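# Remove the cord tied around a flower bunch

## Task

Get the cord off the flowers without bending any stem out of its shape and without crushing any bloom.

## Robot and tools

Robot: two arms, left_arm and right_arm, each with a parallel two-finger gripper and a wrist camera. Bases in the scene frame: left_arm at (+0.003, +0.334, 0) m, right_arm at (+0.017, -0.232, 0) m, each yawed slightly (quat_wxyz about (1, 0, 0, 0.024 or 0.025)). The scene frame has its origin at table height, midway between the nominal bases, with +z up, +x out over the table and left_arm on the +y side. Arm names do not match image sides. A camera stand sits behind the arms.

Frames: each arm reports its hand pose (end_effector_position in m, end_effector_quat_wxyz) and takes its offsets in its own base frame. Fixed cameras and the table use the scene frame. The gripper's fingers point along its +z axis and open and close along its y axis. end_effector_position is the point between the pads, roughly 1 cm back from the tips. Reported poses may be off by a few cm, more at long reach.

execute_actions(actions, cameras): actions is a list of up to 15-row tables. Each row is one 1/30 s control step and always holds 14 numbers in [-1, 1]: for left_arm dx, dy, dz, rx, ry, rz, opening, then the same seven for right_arm. The six pose numbers are an offset, not a pose, counted from that arm's Hand target as it was when the action started (every row counts from that same start, not from the row before). Scale: 1.0 = 0.6 m or 180 degrees; rx, ry, rz form a single rotation vector, turning about the Hand target's position. A table under 15 rows repeats its final row. Opening is absolute: +1 fully open (0.094 m), -1 closed. Sending zeros for an arm's pose re-commands its current Hand target; a 0 for opening is a real half-open command, so resend the current opening to leave a gripper alone. An empty actions list returns the full state plus pictures.

move(target, speed, blend, opening_speed, grip_force, blocking, cameras): target is one 14-number row (same layout, scale and offset meaning as above) or a list of up to 15 such rows, each an offset from the same starting Hand targets. Straight-line paths for both arms, finishing together, at least 0.5 s and capped at 10 s. speed: m/s, 0.002 to 2.9, default 0.25 (turning up to twice that in rad/s); one value or one per target. blend: corner rounding in m for lists; 0 means stop at each. opening_speed: rate of opening change per second on the -1..+1 scale, at least 0.2; use it to close gently on fragile things. grip_force: N per pad, 10 to 50, one number or one per arm; it persists, and lower values close more slowly. blocking=false returns after about 0.5 s while motion continues. Paths ignore obstacles and the other arm; faster moves lag, stray and hit harder. Avoid paths passing near an arm's own base.

wait(seconds 0 to 10): lets time pass with commands held. stop(): brakes a running move. zoom_image(camera, region [x0, y0, x1, y1] in pixels, at most 504 by 504): enlarges part of the latest image of a camera. Cameras: cam_head_left, cam_head_right, cam_high, cam_low, cam_left_wrist, cam_right_wrist, all 896x504. read_manual gives only licence texts. finished_scene(scene): ends the current scene, giving its number; irreversible, so call it only when the cord is off and stays off.

Results: robot state per arm, including Hand target (last commanded pose after clipping; the next offsets start here), Joint positions (last value is finger opening in m), Joint velocities, torques, motor temperatures, grip_measured (measured opening on the command scale, reading up to 2.5 mm wide when empty) and Tool commands. The move line reports the ending: done (at rest within 10 mm and 2 degrees), off_target, moving, held or fault, plus limits such as paced (pose clipped) or held (steps withheld). done does not rule out contact. Actions calls also list some step positions.

Behaviour: each step, orientation commands are clipped to 40 degrees from the measured one. Friction and load can leave a gripper several cm short; the next command re-asks for the target, and any remaining gap can be sent as a further offset. A blocked arm keeps pushing until commanded back past its gripper. Squeeze rises about 1 N per 0.001 below first touch and then jumps to the force limit, so for stems and cord set a low grip_force and close slowly; soft parts get crushed deeper the lower the command. Release by commanding well above grip_measured.

Avoid: dropping or flinging things, letting go of moving parts, anything leaving the table, fast impacts or hard presses on fixtures, any contact or squeeze between the two arms or on a wrist-camera cable (cable touches count as the hand touching), and long stretched or straining poses that overheat motors (MOTOR HOT at 75 °C, a fault that folds the arm at 90 °C, collapse at 100 °C). Loose objects may get an occasional small push.

Each tool is called after "Call:" by a JSON object that holds its "api" and its "payload".

## Session

Call:
{"api": "execute_actions", "payload": {"actions": []}}

Scene clock: 0.00 s.
left_arm: end_effector_position=(+0.3882, +0.0322, +0.1105) grip_measured=+1.000 end_effector_quat_wxyz=(+0.611, -0.071, +0.787, +0.044) | right_arm: end_effector_position=(+0.4186, -0.0453, +0.1130) grip_measured=+1.000 end_effector_quat_wxyz=(+0.582, +0.072, +0.807, -0.069)
Joint positions: left_arm=[0.014 1.521 0.303 0.964 -0.144 -0.055 0.094] | right_arm=[-0.044 1.569 0.471 0.777 0.155 0.023 0.094]
Joint velocities: within noise
Joint torques (N m): no reading
Motor temperatures (°C): left_arm=[18 20 27 17 16 15 15] | right_arm=[17 18 21 19 13 14 19]
Heat: left arm: 27 °C; right arm: 21 °C.
Hand target: left_arm +0.3909, +0.0324, +0.1187; +0.621, -0.072, +0.779, +0.044 | right_arm +0.4187, -0.0455, +0.1130; +0.580, +0.072, +0.808, -0.069
Tool commands: left_gripper/opening=+1.0 right_gripper/opening=+1.0

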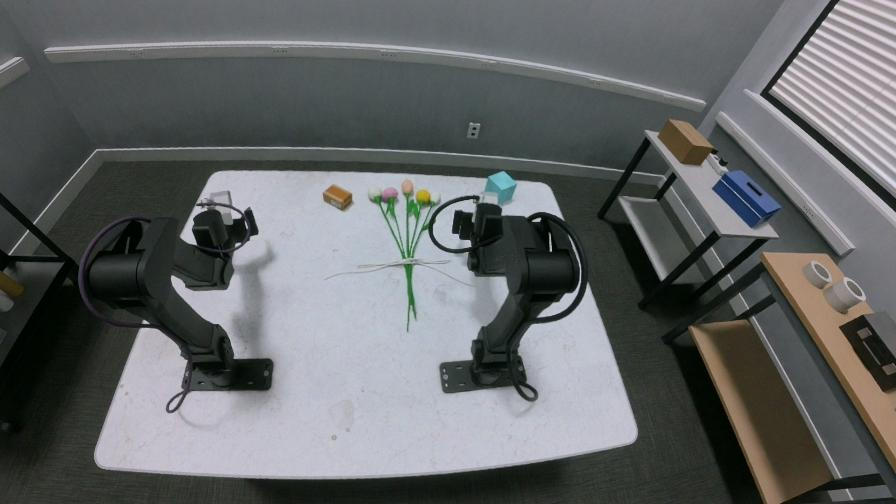

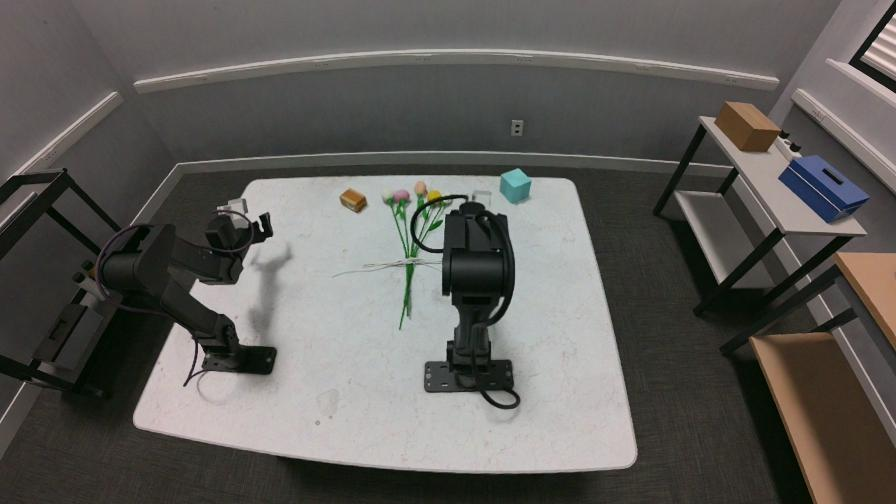

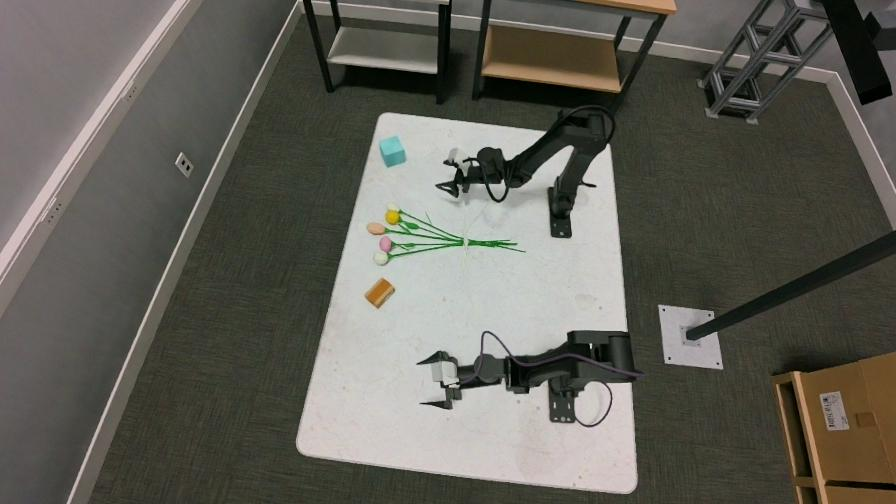

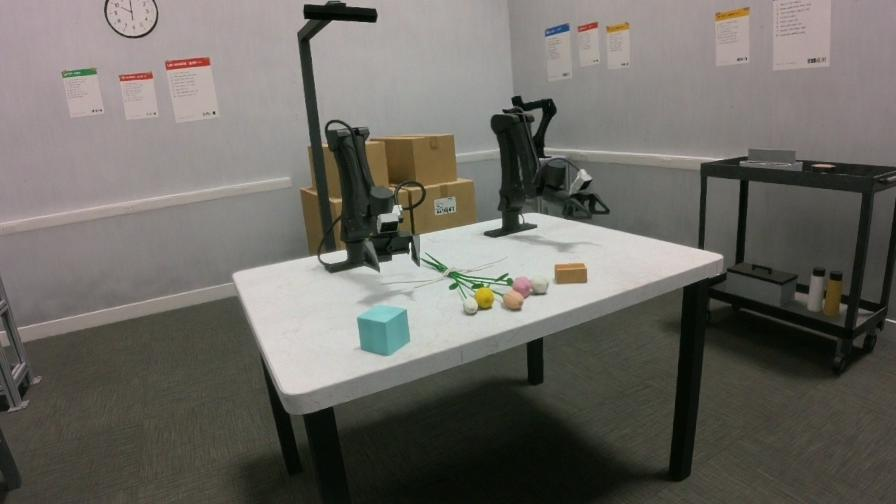

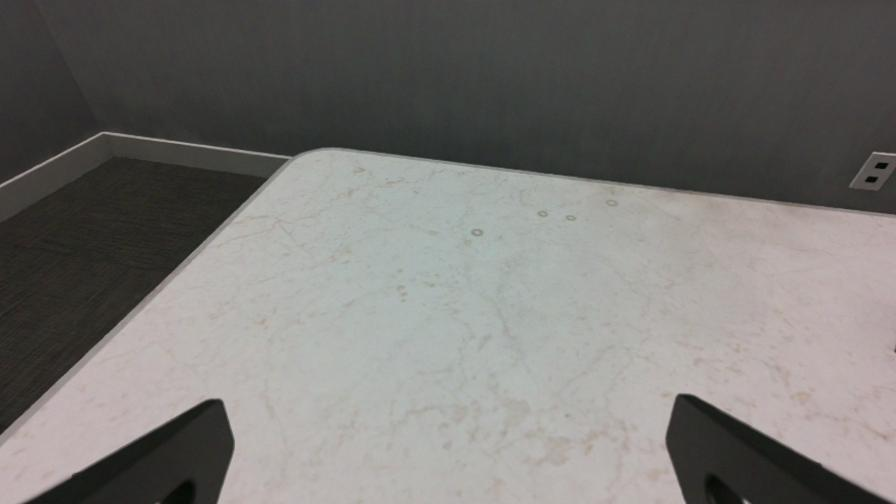

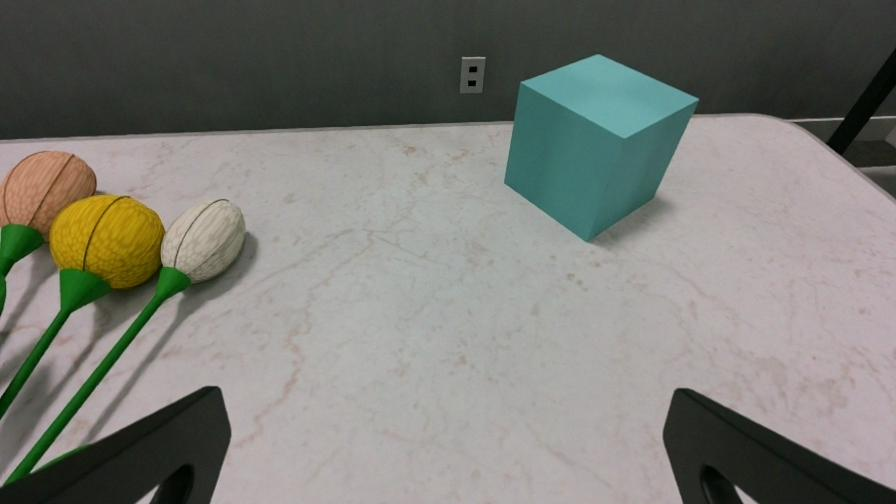

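Call:
{"api": "zoom_image", "payload": {"camera": "cam_head_left", "region": [310, 170, 490, 340]}}

Call:
{"api": "zoom_image", "payload": {"camera": "cam_high", "region": [360, 180, 560, 300]}}

Call:
{"api": "zoom_image", "payload": {"camera": "cam_low", "region": [370, 240, 570, 320]}}

Scaled by 2.800 from the camera's 896x504 image, which has a finer 1280x720 frame.

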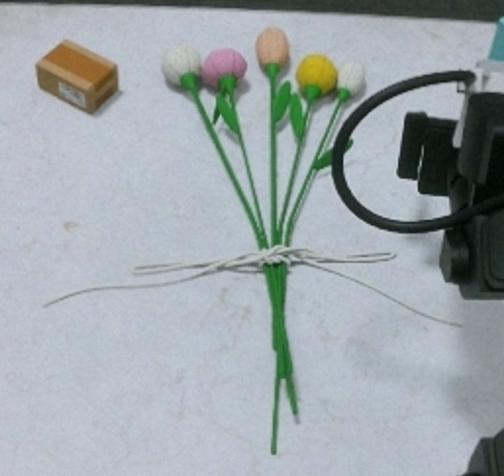

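Scaled by 2.520 from the camera's 896x504 image, which has a finer 1280x720 frame.

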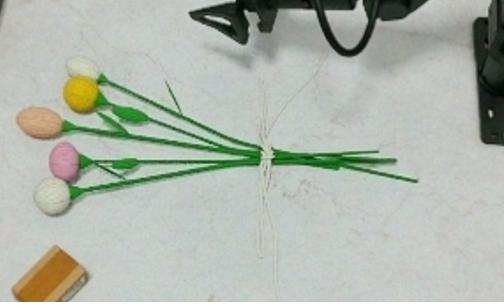

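Scaled by 2.520 from the camera's 896x504 image, which has a finer 1280x720 frame.

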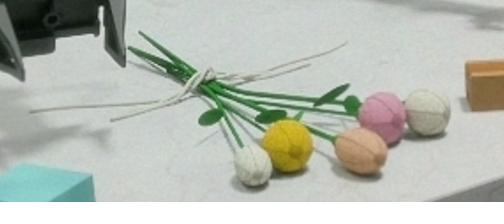

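Call:
{"api": "move", "payload": {"target": [-0.222,-0.448,0.03,-0.346,0.301,0.369,1,-0.275,0.091,0.04,0.336,0.264,-0.380,1], "speed": 0.4, "cameras": ["all"]}}

Scene clock: 19.27 s.
left_arm: end_effector_position=(+0.2559, -0.2377, +0.1330) grip_measured=+1.000 end_effector_quat_wxyz=(-0.046, -0.632, +0.773, -0.010) | right_arm: end_effector_position=(+0.2518, +0.0098, +0.1328) grip_measured=+1.000 end_effector_quat_wxyz=(+0.003, +0.702, +0.713, +0.001)
Joint positions: left_arm=[-0.703 1.863 1.668 -1.372 0.093 -2.074 0.094] | right_arm=[0.037 1.489 1.255 -1.33 0.003 1.592 0.094]
Joint torques (N m): left_arm=[0.57 -8.54 8.25 0.21 0.08 -0.1] | right_arm=[-0.46 -4.75 8.35 -0.1 -0.04 0.08]
Heat: left arm: 28 °C; right arm: 23 °C.
Hand target: left_arm +0.2577, -0.2364, +0.1367; +0.000, -0.707, +0.708, +0.001 | right_arm +0.2536, +0.0091, +0.1369; +0.000, +0.707, +0.707, +0.000
Off the commanded pose: left_arm 0.004 m, 13 deg | right_arm 0.005 m, 1 deg.
joint sent to its limit (left arm) — joint 6 (wrist roll), lower limit. The joint targets are off in orientation, not in position.
move: off_target (left_arm)
camera_calibration:
cam_left_wrist: T_world_to_cam=[[0.978226, -0.20409, -0.0377084, -0.294604], [-0.156178, -0.843522, 0.513886, -0.190776], [-0.136687, -0.496807, -0.857029, 0.124094], [0, 0, 0, 1]] pos_world=[0.275356, -0.159399, 0.19328]
cam_right_wrist: T_world_to_cam=[[-0.999786, -0.0120442, -0.0168166, 0.257051], [-0.0185815, 0.880141, 0.474349, -0.0342083], [0.00908783, 0.47456, -0.880176, 0.197727], [0, 0, 0, 1]] pos_world=[0.254563, -0.0606292, 0.194584]

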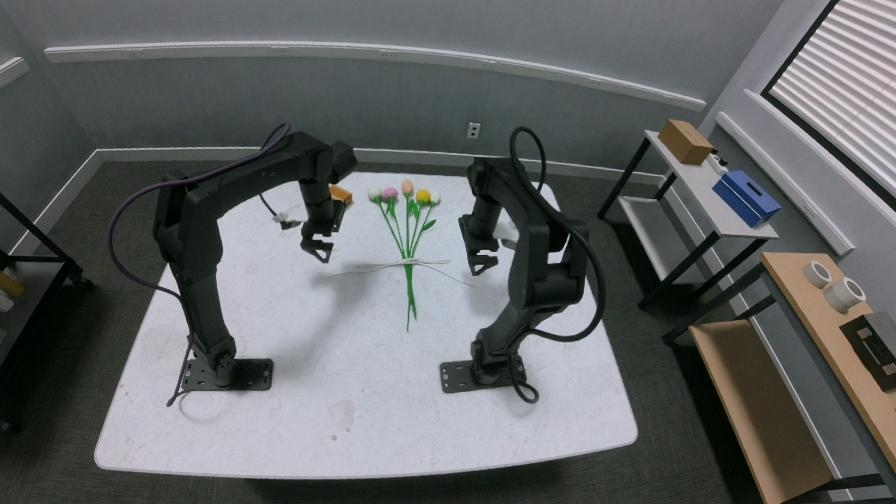

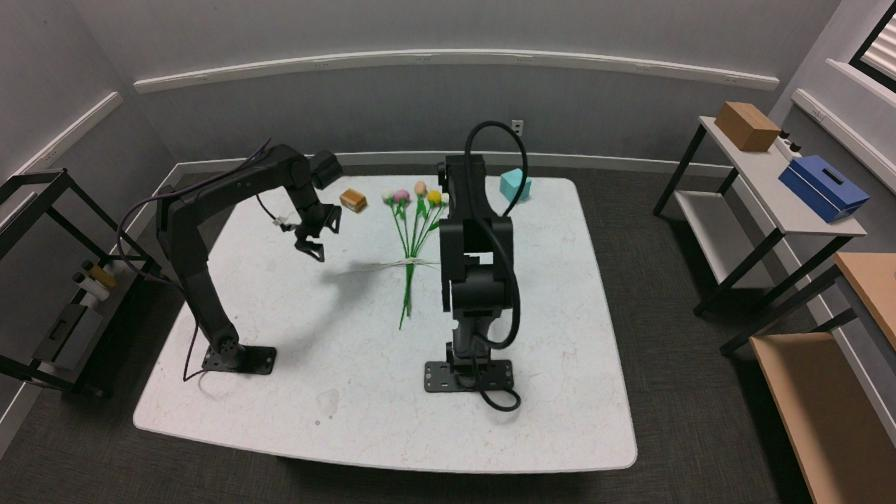

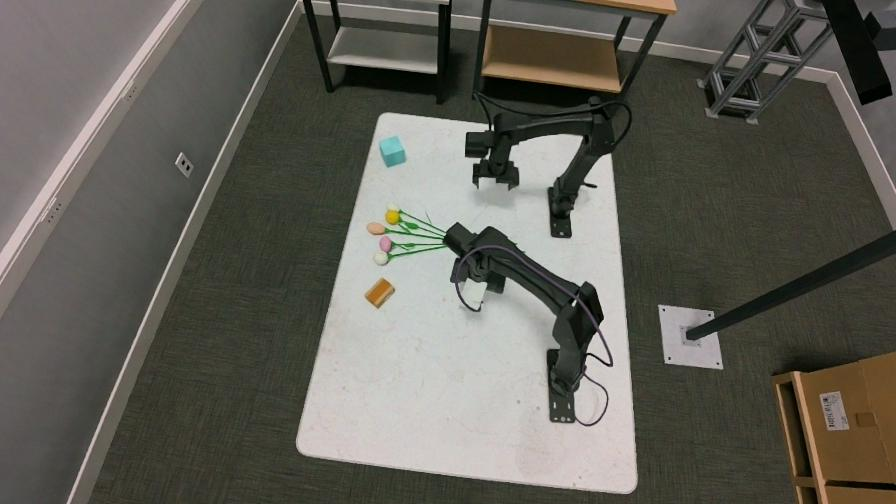

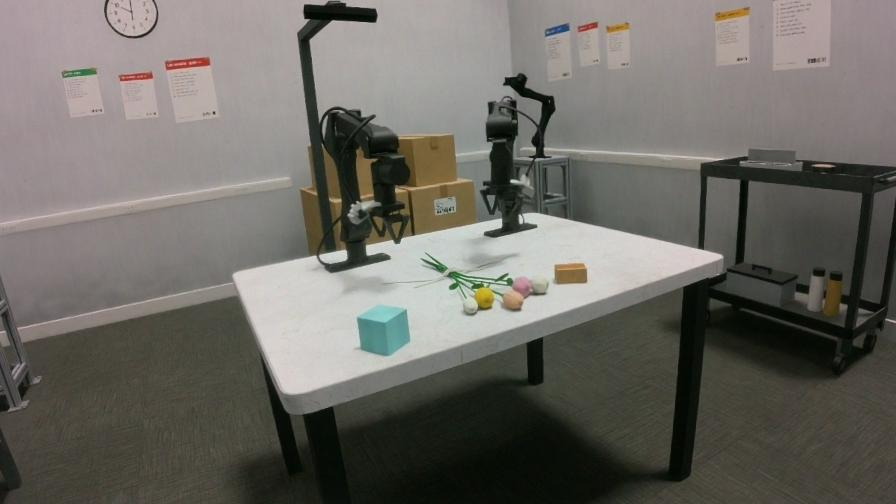

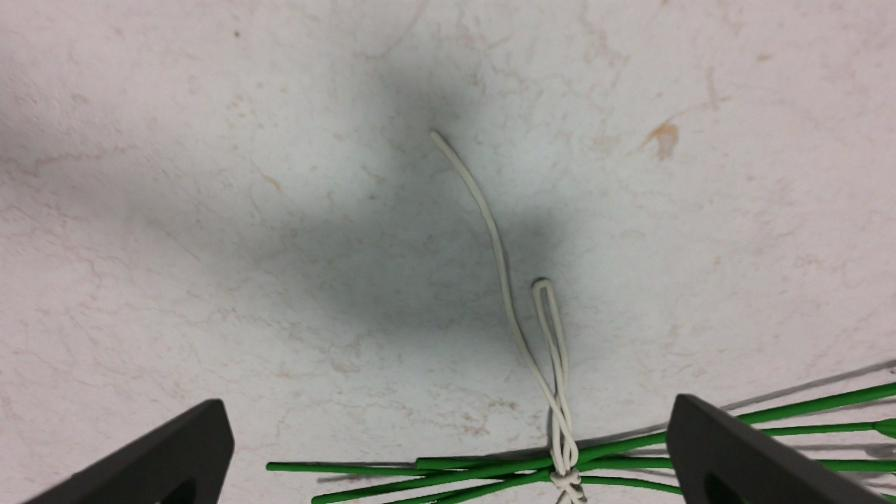

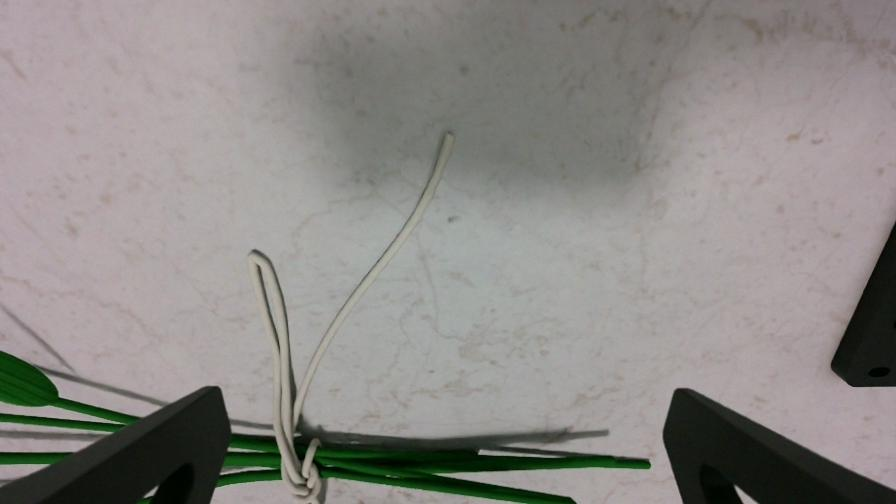

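Call:
{"api": "move", "payload": {"target": [0.0138,0.0023,-0.178,0,0,-0.067,-0.2,0.0257,0,-0.178,0,0,0,-0.2], "speed": 0.15, "cameras": ["cam_left_wrist","cam_right_wrist","cam_low"]}}

Scene clock: 26.00 s.
left_arm: end_effector_position=(+0.2658, -0.2359, +0.0319) grip_measured=-0.197 end_effector_quat_wxyz=(-0.009, -0.627, +0.779, -0.002) | right_arm: end_effector_position=(+0.2720, +0.0107, +0.0361) grip_measured=-0.198 end_effector_quat_wxyz=(+0.005, +0.702, +0.713, +0.005)
Joint positions: left_arm=[-0.719 1.947 1.377 -1.001 0.019 -2.074 0.038] | right_arm=[0.037 1.629 1.001 -0.928 0.002 1.592 0.038]
Joint torques (N m): left_arm=[-0.54 -9.81 5.08 0.56 -0.13 -0.1] | right_arm=[-0.51 -6.01 4.45 0.25 0 0.06]
Heat: left arm: 29 °C; right arm: 23 °C.
Hand target: left_arm +0.2660, -0.2350, +0.0299; +0.000, -0.628, +0.778, +0.001 | right_arm +0.2692, +0.0091, +0.0302; +0.000, +0.707, +0.707, +0.001
Off the commanded pose: left_arm 0.002 m, 1 deg | right_arm 0.007 m, 1 deg.
joint sent to its limit (left arm) — joint 6 (wrist roll), lower limit. The joint targets still meet the commanded pose.
move: done
camera_calibration:
cam_left_wrist: T_world_to_cam=[[0.975932, -0.218011, -0.00527802, -0.311526], [-0.191775, -0.869503, 0.455177, -0.13055], [-0.103823, -0.44321, -0.890385, 0.0446896], [0, 0, 0, 1]] pos_world=[0.283632, -0.161623, 0.09757]
cam_right_wrist: T_world_to_cam=[[-0.999643, -0.01167, -0.024047, 0.275848], [-0.0217048, 0.879461, 0.475475, 0.0119807], [0.0155996, 0.475827, -0.879401, 0.110138], [0, 0, 0, 1]] pos_world=[0.274291, -0.0597239, 0.0977919]
Images, in order (width x height): cam_low 896x504, cam_left_wrist 896x504, cam_right_wrist 896x504.

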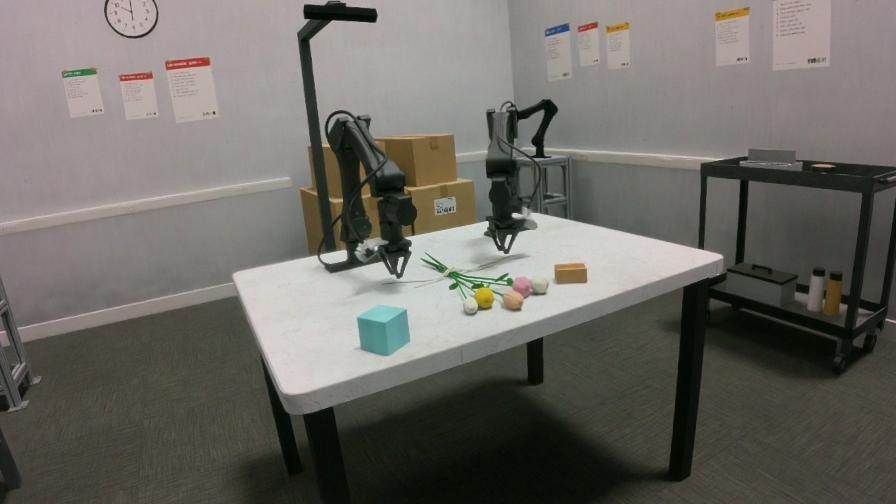

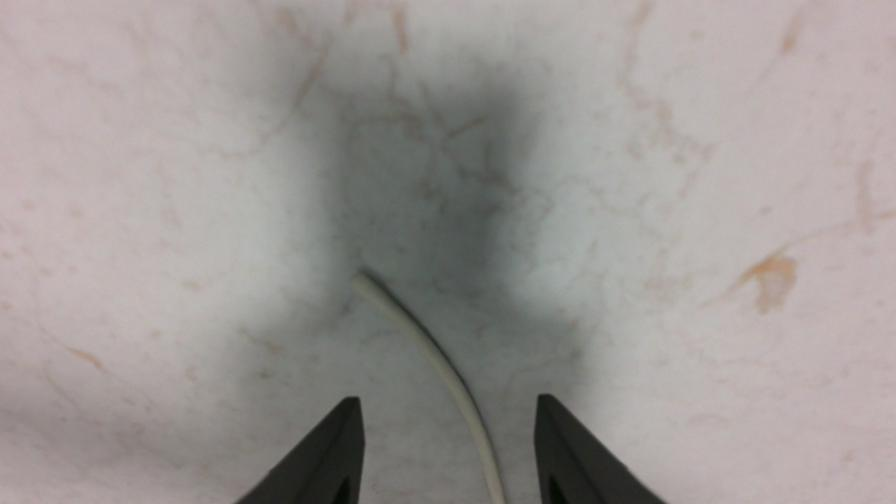

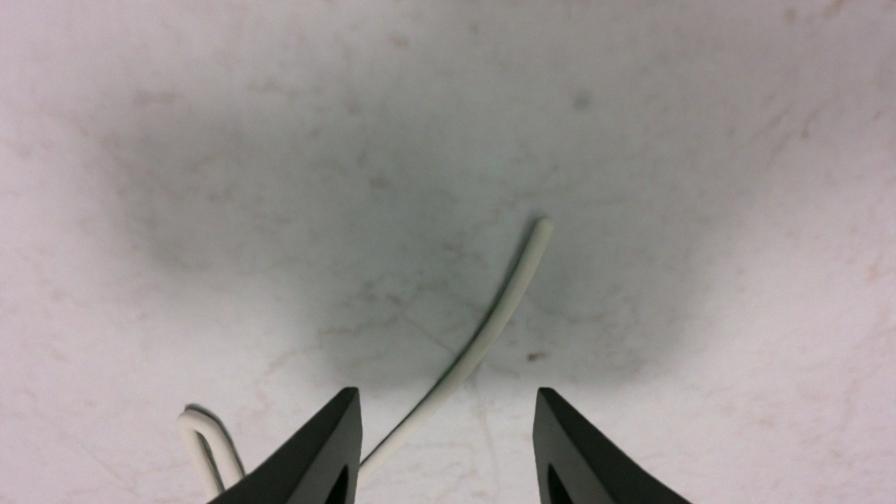

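Call:
{"api": "move", "payload": {"target": [0,0,-0.03,0,0,0,-0.2,0,0.01,-0.035,0,0,0,-0.2], "speed": 0.05, "cameras": ["cam_left_wrist","cam_right_wrist"]}}

Scene clock: 32.13 s.
left_arm: end_effector_position=(+0.2669, -0.2369, +0.0164) grip_measured=-0.197 end_effector_quat_wxyz=(-0.008, -0.627, +0.779, -0.006) | right_arm: end_effector_position=(+0.2742, +0.0133, +0.0169) grip_measured=-0.198 end_effector_quat_wxyz=(+0.008, +0.706, +0.708, +0.008)
Joint positions: left_arm=[-0.719 1.965 1.337 -0.935 0.019 -2.075 0.038] | right_arm=[0.046 1.663 0.954 -0.84 0.001 1.613 0.038]
Joint torques (N m): left_arm=[-0.55 -9.35 4.82 0.56 -0.17 -0.1] | right_arm=[0.49 -5.68 4.04 0.25 -0.01 0.04]
Heat: left arm: 29 °C; right arm: 23 °C.
Hand target: left_arm +0.2659, -0.2351, +0.0119; +0.000, -0.629, +0.778, +0.001 | right_arm +0.2691, +0.0151, +0.0092; +0.000, +0.707, +0.707, +0.000
Off the commanded pose: left_arm 0.005 m, 1 deg | right_arm 0.009 m, 1 deg.
joint sent to its limit (left arm) — joint 6 (wrist roll), lower limit. The joint targets still meet the commanded pose.
move: done
camera_calibration:
cam_left_wrist: T_world_to_cam=[[0.976032, -0.217623, 0.00167833, -0.312953], [-0.194139, -0.867169, 0.458616, -0.123046], [-0.09835, -0.44795, -0.888633, 0.0279138], [0, 0, 0, 1]] pos_world=[0.284309, -0.162303, 0.0817611]
cam_right_wrist: T_world_to_cam=[[-0.999501, 0.000209601, -0.0315819, 0.277481], [-0.0148734, 0.879023, 0.476546, 0.0169431], [0.0278611, 0.476778, -0.878582, 0.0886786], [0, 0, 0, 1]] pos_world=[0.275124, -0.0572316, 0.0786006]
Images, in order (width x height): cam_left_wrist 896x504, cam_right_wrist 896x504.

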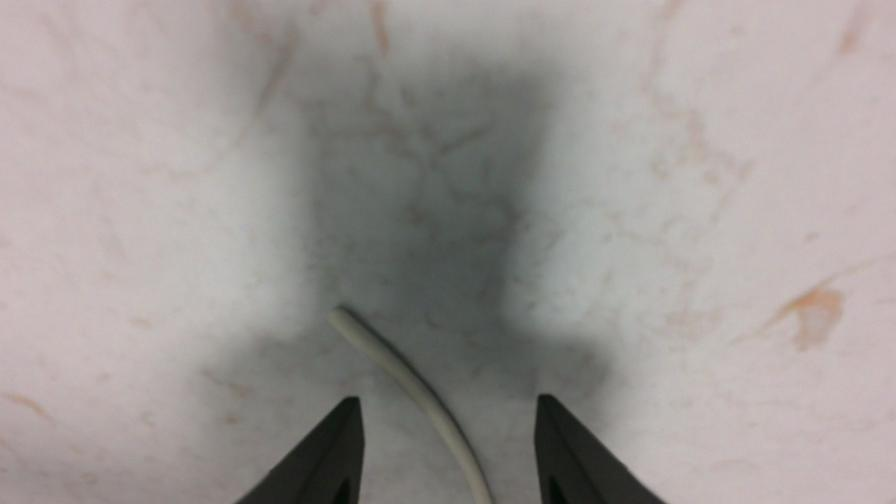

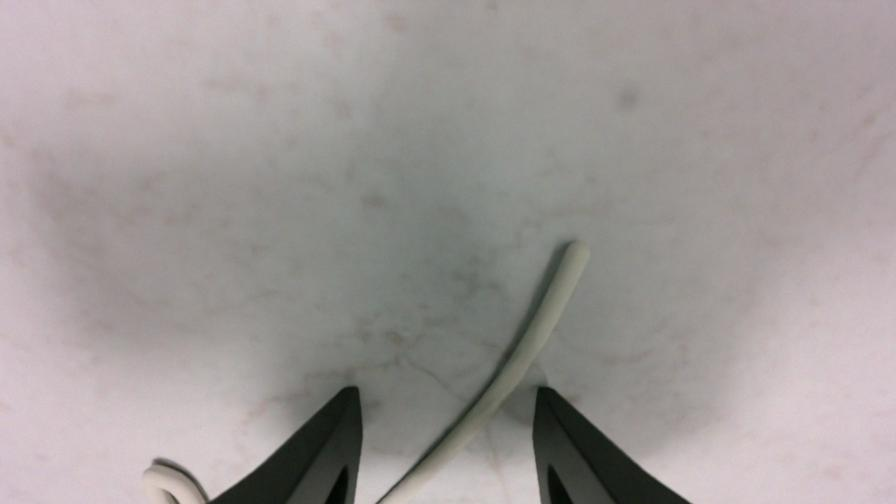

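Call:
{"api": "move", "payload": {"target": [0,-0.005,-0.012,0,0,0,-0.2,-0.005,0.005,-0.01,0,0,0,-0.2], "speed": 0.03, "cameras": ["cam_left_wrist","cam_right_wrist"]}}

Scene clock: 34.97 s.
left_arm: end_effector_position=(+0.2690, -0.2405, +0.0112) grip_measured=-0.197 end_effector_quat_wxyz=(-0.008, -0.625, +0.780, -0.009) | right_arm: end_effector_position=(+0.2741, +0.0147, +0.0158) grip_measured=-0.198 end_effector_quat_wxyz=(+0.009, +0.708, +0.706, +0.008)
Joint positions: left_arm=[-0.723 1.981 1.337 -0.912 0.019 -2.075 0.038] | right_arm=[0.051 1.663 0.949 -0.833 0.002 1.626 0.038]
Joint torques (N m): left_arm=[-0.62 -9.29 4.37 0.6 -0.14 -0.09] | right_arm=[0.87 -5.72 2.65 0.5 -0.03 0.01]
Heat: left arm: 28 °C; right arm: 23 °C.
Hand target: left_arm +0.2660, -0.2381, +0.0048; +0.000, -0.629, +0.778, +0.000 | right_arm +0.2661, +0.0182, +0.0032; +0.000, +0.707, +0.707, +0.000
Off the commanded pose: left_arm 0.008 m, 2 deg | right_arm 0.015 m, 1 deg.
joint sent to its limit (left arm) — joint 6 (wrist roll), lower limit. The joint targets still meet the commanded pose.
move: off_target (right_arm)
camera_calibration:
cam_left_wrist: T_world_to_cam=[[0.975181, -0.221274, 0.00774038, -0.316447], [-0.199783, -0.86432, 0.461561, -0.121206], [-0.0954413, -0.451652, -0.887075, 0.0201334], [0, 0, 0, 1]] pos_world=[0.2863, -0.165689, 0.0762533]
cam_right_wrist: T_world_to_cam=[[-0.999396, 0.007447, -0.0339567, 0.277317], [-0.00961701, 0.87944, 0.475912, 0.0148647], [0.033407, 0.475951, -0.878837, 0.0855229], [0, 0, 0, 1]] pos_world=[0.274435, -0.0558425, 0.0775031]
Images, in order (width x height): cam_left_wrist 896x504, cam_right_wrist 896x504.

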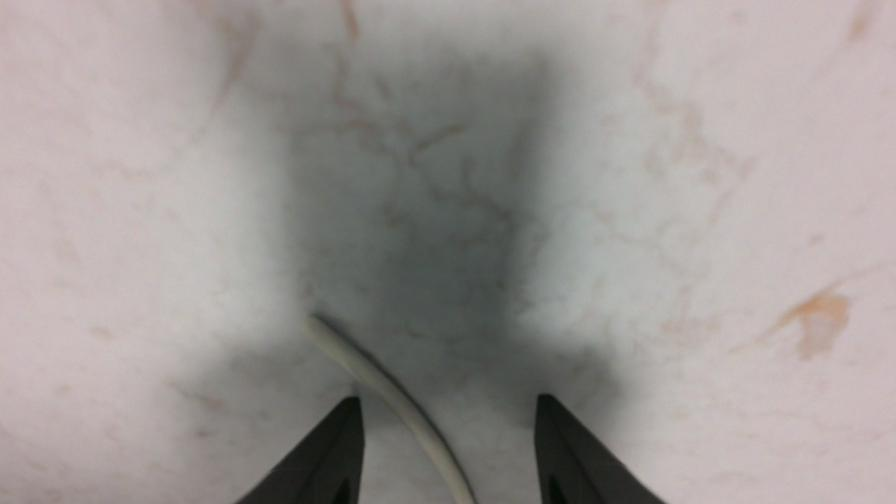

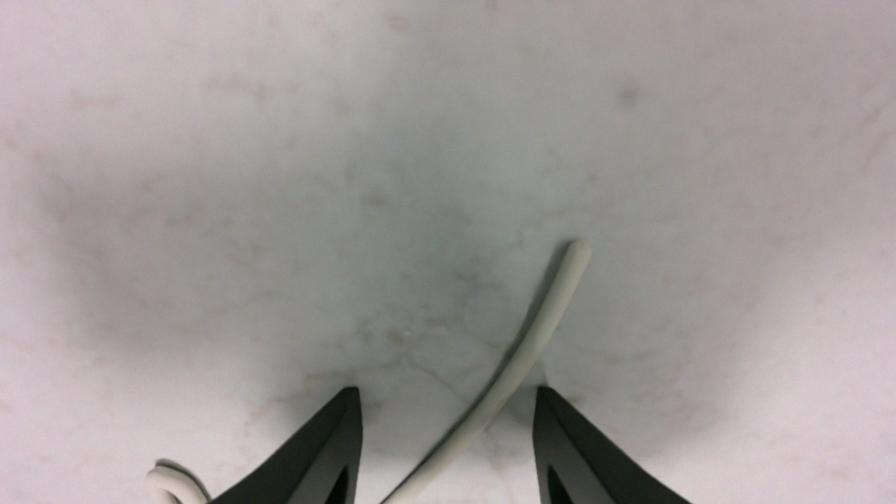

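Call:
{"api": "move", "payload": {"target": [-0.003,0.003,-0.012,0,0,0,-0.2,0.010,-0.005,0.009,0,0,0,-1], "speed": 0.03, "opening_speed": 0.8, "cameras": ["cam_left_wrist","cam_right_wrist"]}}

Scene clock: 39.27 s.
left_arm: end_effector_position=(+0.2679, -0.2396, +0.0087) grip_measured=-0.197 end_effector_quat_wxyz=(-0.008, -0.625, +0.780, -0.008) | right_arm: end_effector_position=(+0.2771, +0.0148, +0.0159) grip_measured=-0.941 end_effector_quat_wxyz=(+0.013, +0.708, +0.706, +0.013)
Joint positions: left_arm=[-0.723 1.981 1.327 -0.903 0.019 -2.075 0.038] | right_arm=[0.051 1.663 0.949 -0.82 0.002 1.626 0.003]
Joint torques (N m): left_arm=[-0.59 -9.05 2.95 0.8 -0.14 -0.09] | right_arm=[-0.02 -4.85 5.29 0.11 -0.06 -0.05]
Heat: left arm: 28 °C; right arm: 22 °C.
Hand target: left_arm +0.2642, -0.2363, -0.0024; +0.000, -0.628, +0.778, +0.000 | right_arm +0.2721, +0.0152, +0.0086; +0.000, +0.707, +0.707, +0.001
Off the commanded pose: left_arm 0.012 m, 1 deg | right_arm 0.009 m, 2 deg.
joint sent to its limit (left arm) — joint 6 (wrist roll), lower limit. The joint targets still meet the commanded pose.
move: off_target (left_arm)
camera_calibration:
cam_left_wrist: T_world_to_cam=[[0.975186, -0.221293, 0.00643245, -0.315166], [-0.199278, -0.864775, 0.460925, -0.119649], [-0.0964366, -0.450769, -0.887416, 0.0186816], [0, 0, 0, 1]] pos_world=[0.285304, -0.164793, 0.073755]
cam_right_wrist: T_world_to_cam=[[-0.998901, 0.00782949, -0.0462208, 0.280403], [-0.015132, 0.879327, 0.475977, 0.0162581], [0.0443699, 0.476154, -0.878242, 0.0824322], [0, 0, 0, 1]] pos_world=[0.276683, -0.055742, 0.0776174]
Images, in order (width x height): cam_left_wrist 896x504, cam_right_wrist 896x504.

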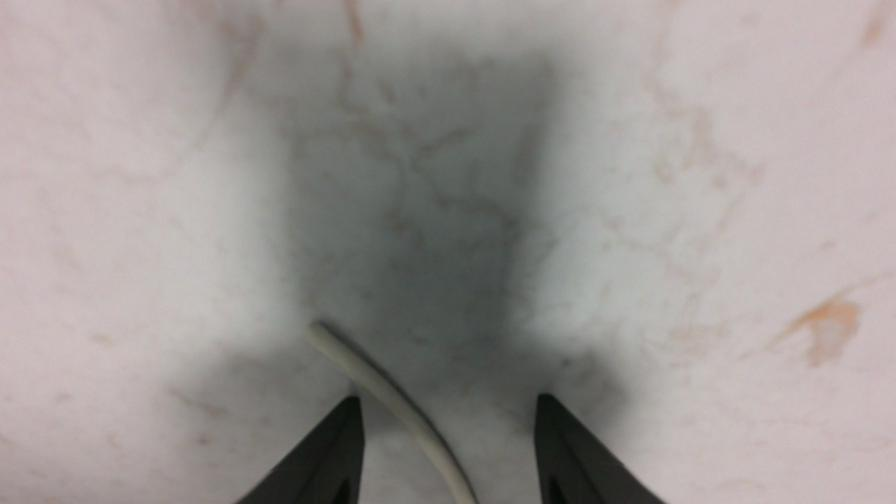

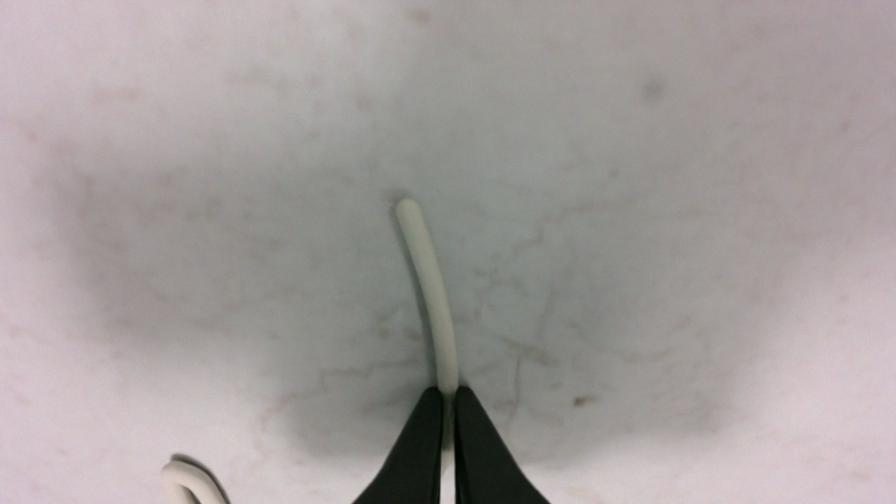

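Call:
{"api": "move", "payload": {"target": [0.005,-0.004,0.010,0,0,0,-1,0.005,0,0.012,0,0,0,-1], "speed": 0.03, "opening_speed": 0.8, "cameras": ["cam_left_wrist","cam_right_wrist"]}}

Scene clock: 42.17 s.
left_arm: end_effector_position=(+0.2682, -0.2398, +0.0089) grip_measured=-0.945 end_effector_quat_wxyz=(-0.008, -0.626, +0.780, -0.009) | right_arm: end_effector_position=(+0.2775, +0.0148, +0.0165) grip_measured=-0.943 end_effector_quat_wxyz=(+0.011, +0.708, +0.706, +0.010)
Joint positions: left_arm=[-0.723 1.981 1.328 -0.903 0.019 -2.075 0.003] | right_arm=[0.051 1.668 0.957 -0.83 0.002 1.626 0.003]
Joint torques (N m): left_arm=[-0.57 -8.72 5.52 0.5 -0.14 -0.09] | right_arm=[-0.06 -5.44 6.87 -0.16 -0.02 -0.11]
Heat: left arm: 28 °C; right arm: 22 °C.
Hand target: left_arm +0.2672, -0.2386, +0.0036; +0.000, -0.629, +0.778, +0.001 | right_arm +0.2750, +0.0152, +0.0158; +0.000, +0.707, +0.707, +0.000
Off the commanded pose: left_arm 0.006 m, 1 deg | right_arm 0.003 m, 2 deg.
joint sent to its limit (left arm) — joint 6 (wrist roll), lower limit. The joint targets still meet the commanded pose.
move: done
camera_calibration:
cam_left_wrist: T_world_to_cam=[[0.975342, -0.220577, 0.00733126, -0.315394], [-0.199001, -0.864603, 0.461367, -0.119956], [-0.0954286, -0.45145, -0.887179, 0.0183705], [0, 0, 0, 1]] pos_world=[0.285499, -0.16499, 0.0739538]
cam_right_wrist: T_world_to_cam=[[-0.999149, 0.00781846, -0.040501, 0.280728], [-0.0124046, 0.879469, 0.475794, 0.0152528], [0.0393394, 0.475892, -0.878624, 0.0843342], [0, 0, 0, 1]] pos_world=[0.277361, -0.0557432, 0.0782106]
Images, in order (width x height): cam_left_wrist 896x504, cam_right_wrist 896x504.

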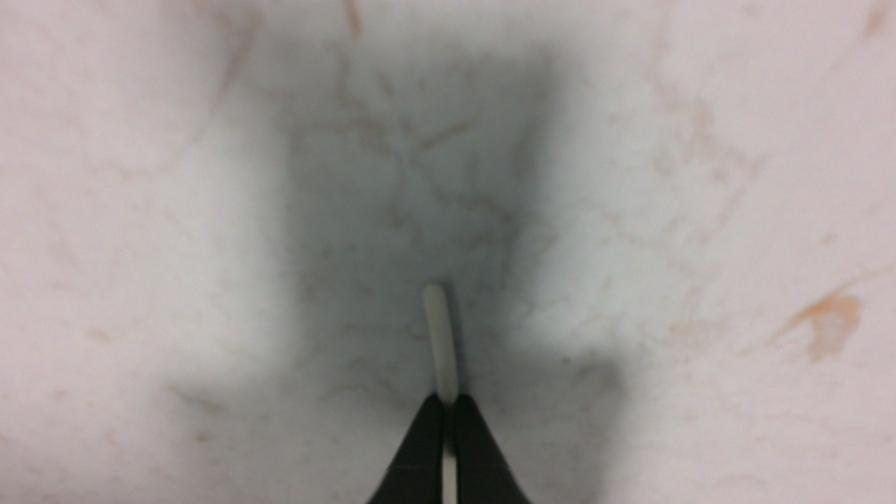

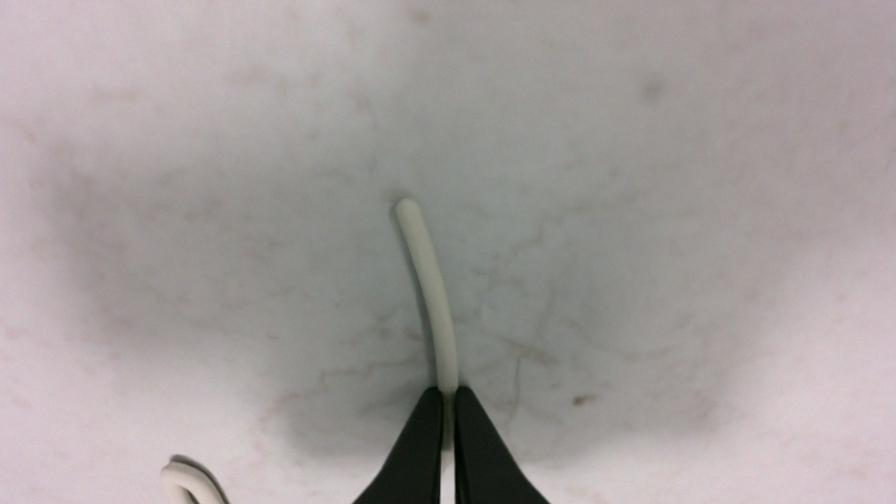

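Call:
{"api": "move", "payload": {"target": [0.05,0.117,0.02,0,0,0,-1,0.05,-0.117,0.015,0,0,0,-1], "speed": 0.06, "cameras": ["cam_left_wrist","cam_right_wrist","cam_high","cam_head_left","cam_low"]}}

Call:
{"api": "zoom_image", "payload": {"camera": "cam_head_left", "region": [310, 170, 490, 340]}}

Call:
{"api": "zoom_image", "payload": {"camera": "cam_low", "region": [370, 220, 570, 320]}}

Scene clock: 46.50 s.
left_arm: end_effector_position=(+0.3001, -0.1766, +0.0095) grip_measured=-0.946 end_effector_quat_wxyz=(-0.008, -0.628, +0.779, -0.005) | right_arm: end_effector_position=(+0.3029, -0.0532, +0.0241) grip_measured=-0.943 end_effector_quat_wxyz=(+0.004, +0.708, +0.706, +0.004)
Joint positions: left_arm=[-0.525 1.949 1.285 -0.902 0.019 -1.882 0.003] | right_arm=[-0.179 1.777 1.12 -0.901 -0.003 1.395 0.003]
Joint torques (N m): left_arm=[0.43 -12.4 4.3 0.26 -0.18 0.03] | right_arm=[-0.21 -6.69 7.46 -0.06 0 -0.08]
Heat: left arm: 28 °C; right arm: 23 °C.
Hand target: left_arm +0.2972, -0.1684, +0.0155; +0.000, -0.629, +0.778, +0.001 | right_arm +0.3051, -0.0552, +0.0248; +0.000, +0.707, +0.707, +0.000
Off the commanded pose: left_arm 0.011 m, 1 deg | right_arm 0.003 m, 1 deg.
move: off_target (left_arm)
camera_calibration:
cam_left_wrist: T_world_to_cam=[[0.976379, -0.216058, 0.00161867, -0.332068], [-0.192846, -0.868058, 0.457478, -0.061632], [-0.0974365, -0.446984, -0.889219, 0.0519912], [0, 0, 0, 1]] pos_world=[0.317404, -0.102007, 0.0749644]
cam_right_wrist: T_world_to_cam=[[-0.999725, 0.00707891, -0.0223522, 0.306698], [-0.00444108, 0.878903, 0.47698, 0.0693187], [0.0230219, 0.476948, -0.87863, 0.127356], [0, 0, 0, 1]] pos_world=[0.30399, -0.123838, 0.0856905]
Images, in order (width x height): cam_head_left 896x504, cam_high 896x504, cam_low 896x504, cam_left_wrist 896x504, cam_right_wrist 896x504.

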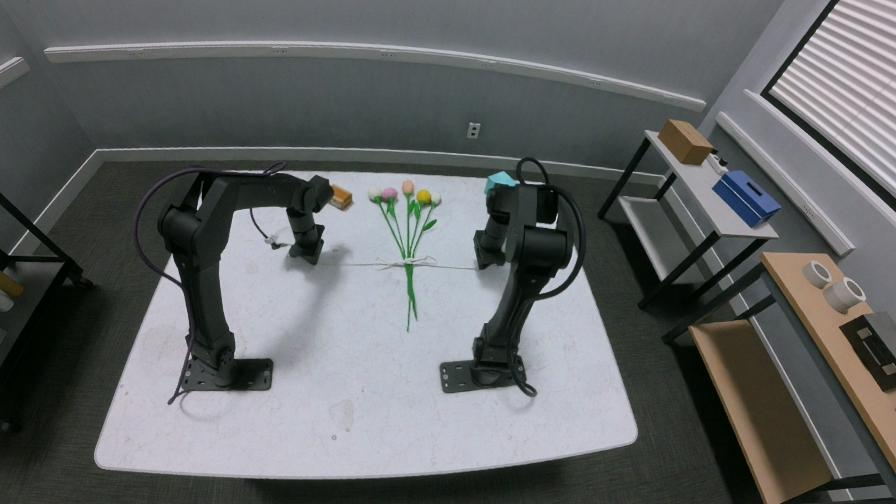

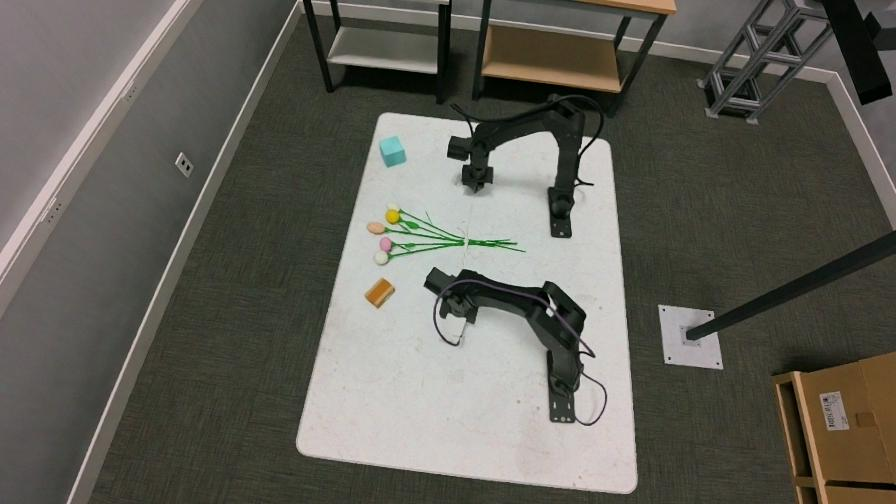

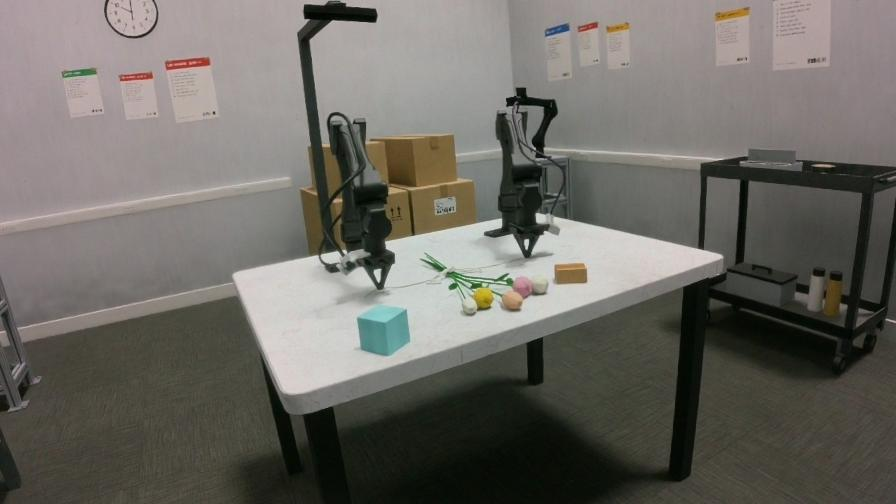

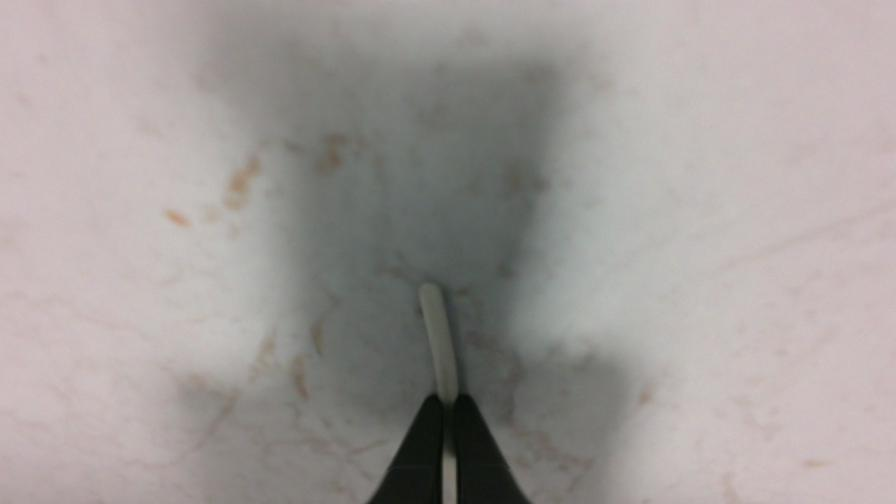

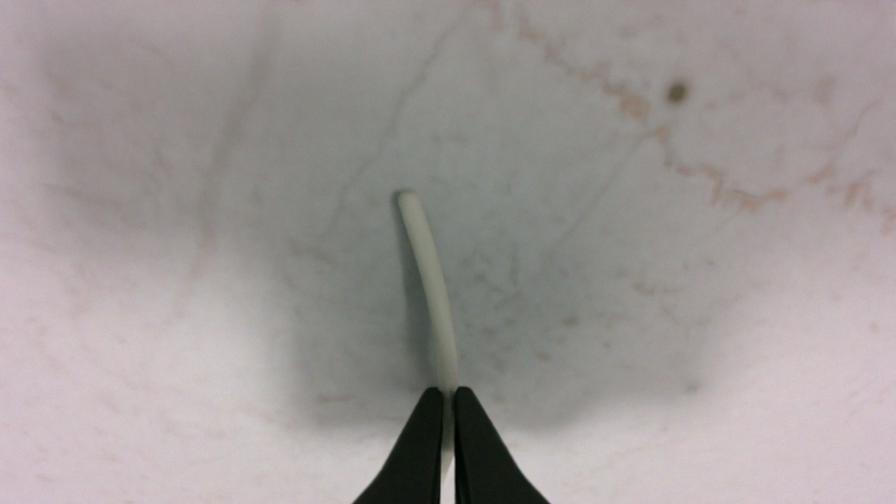

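Scaled by 2.800 from the camera's 896x504 image, which has a finer 1280x720 frame.

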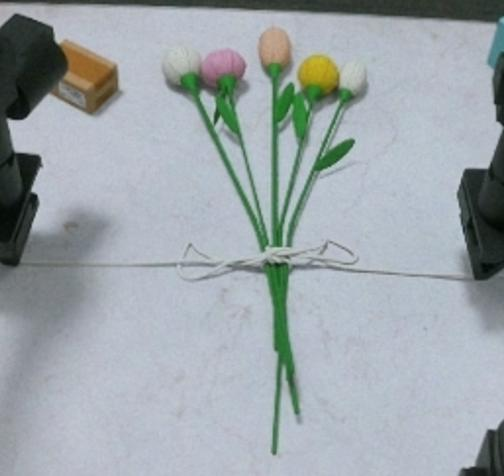

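Scaled by 2.520 from the camera's 896x504 image, which has a finer 1280x720 frame.

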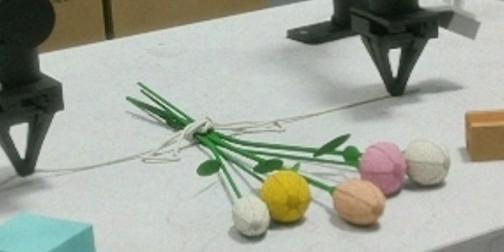

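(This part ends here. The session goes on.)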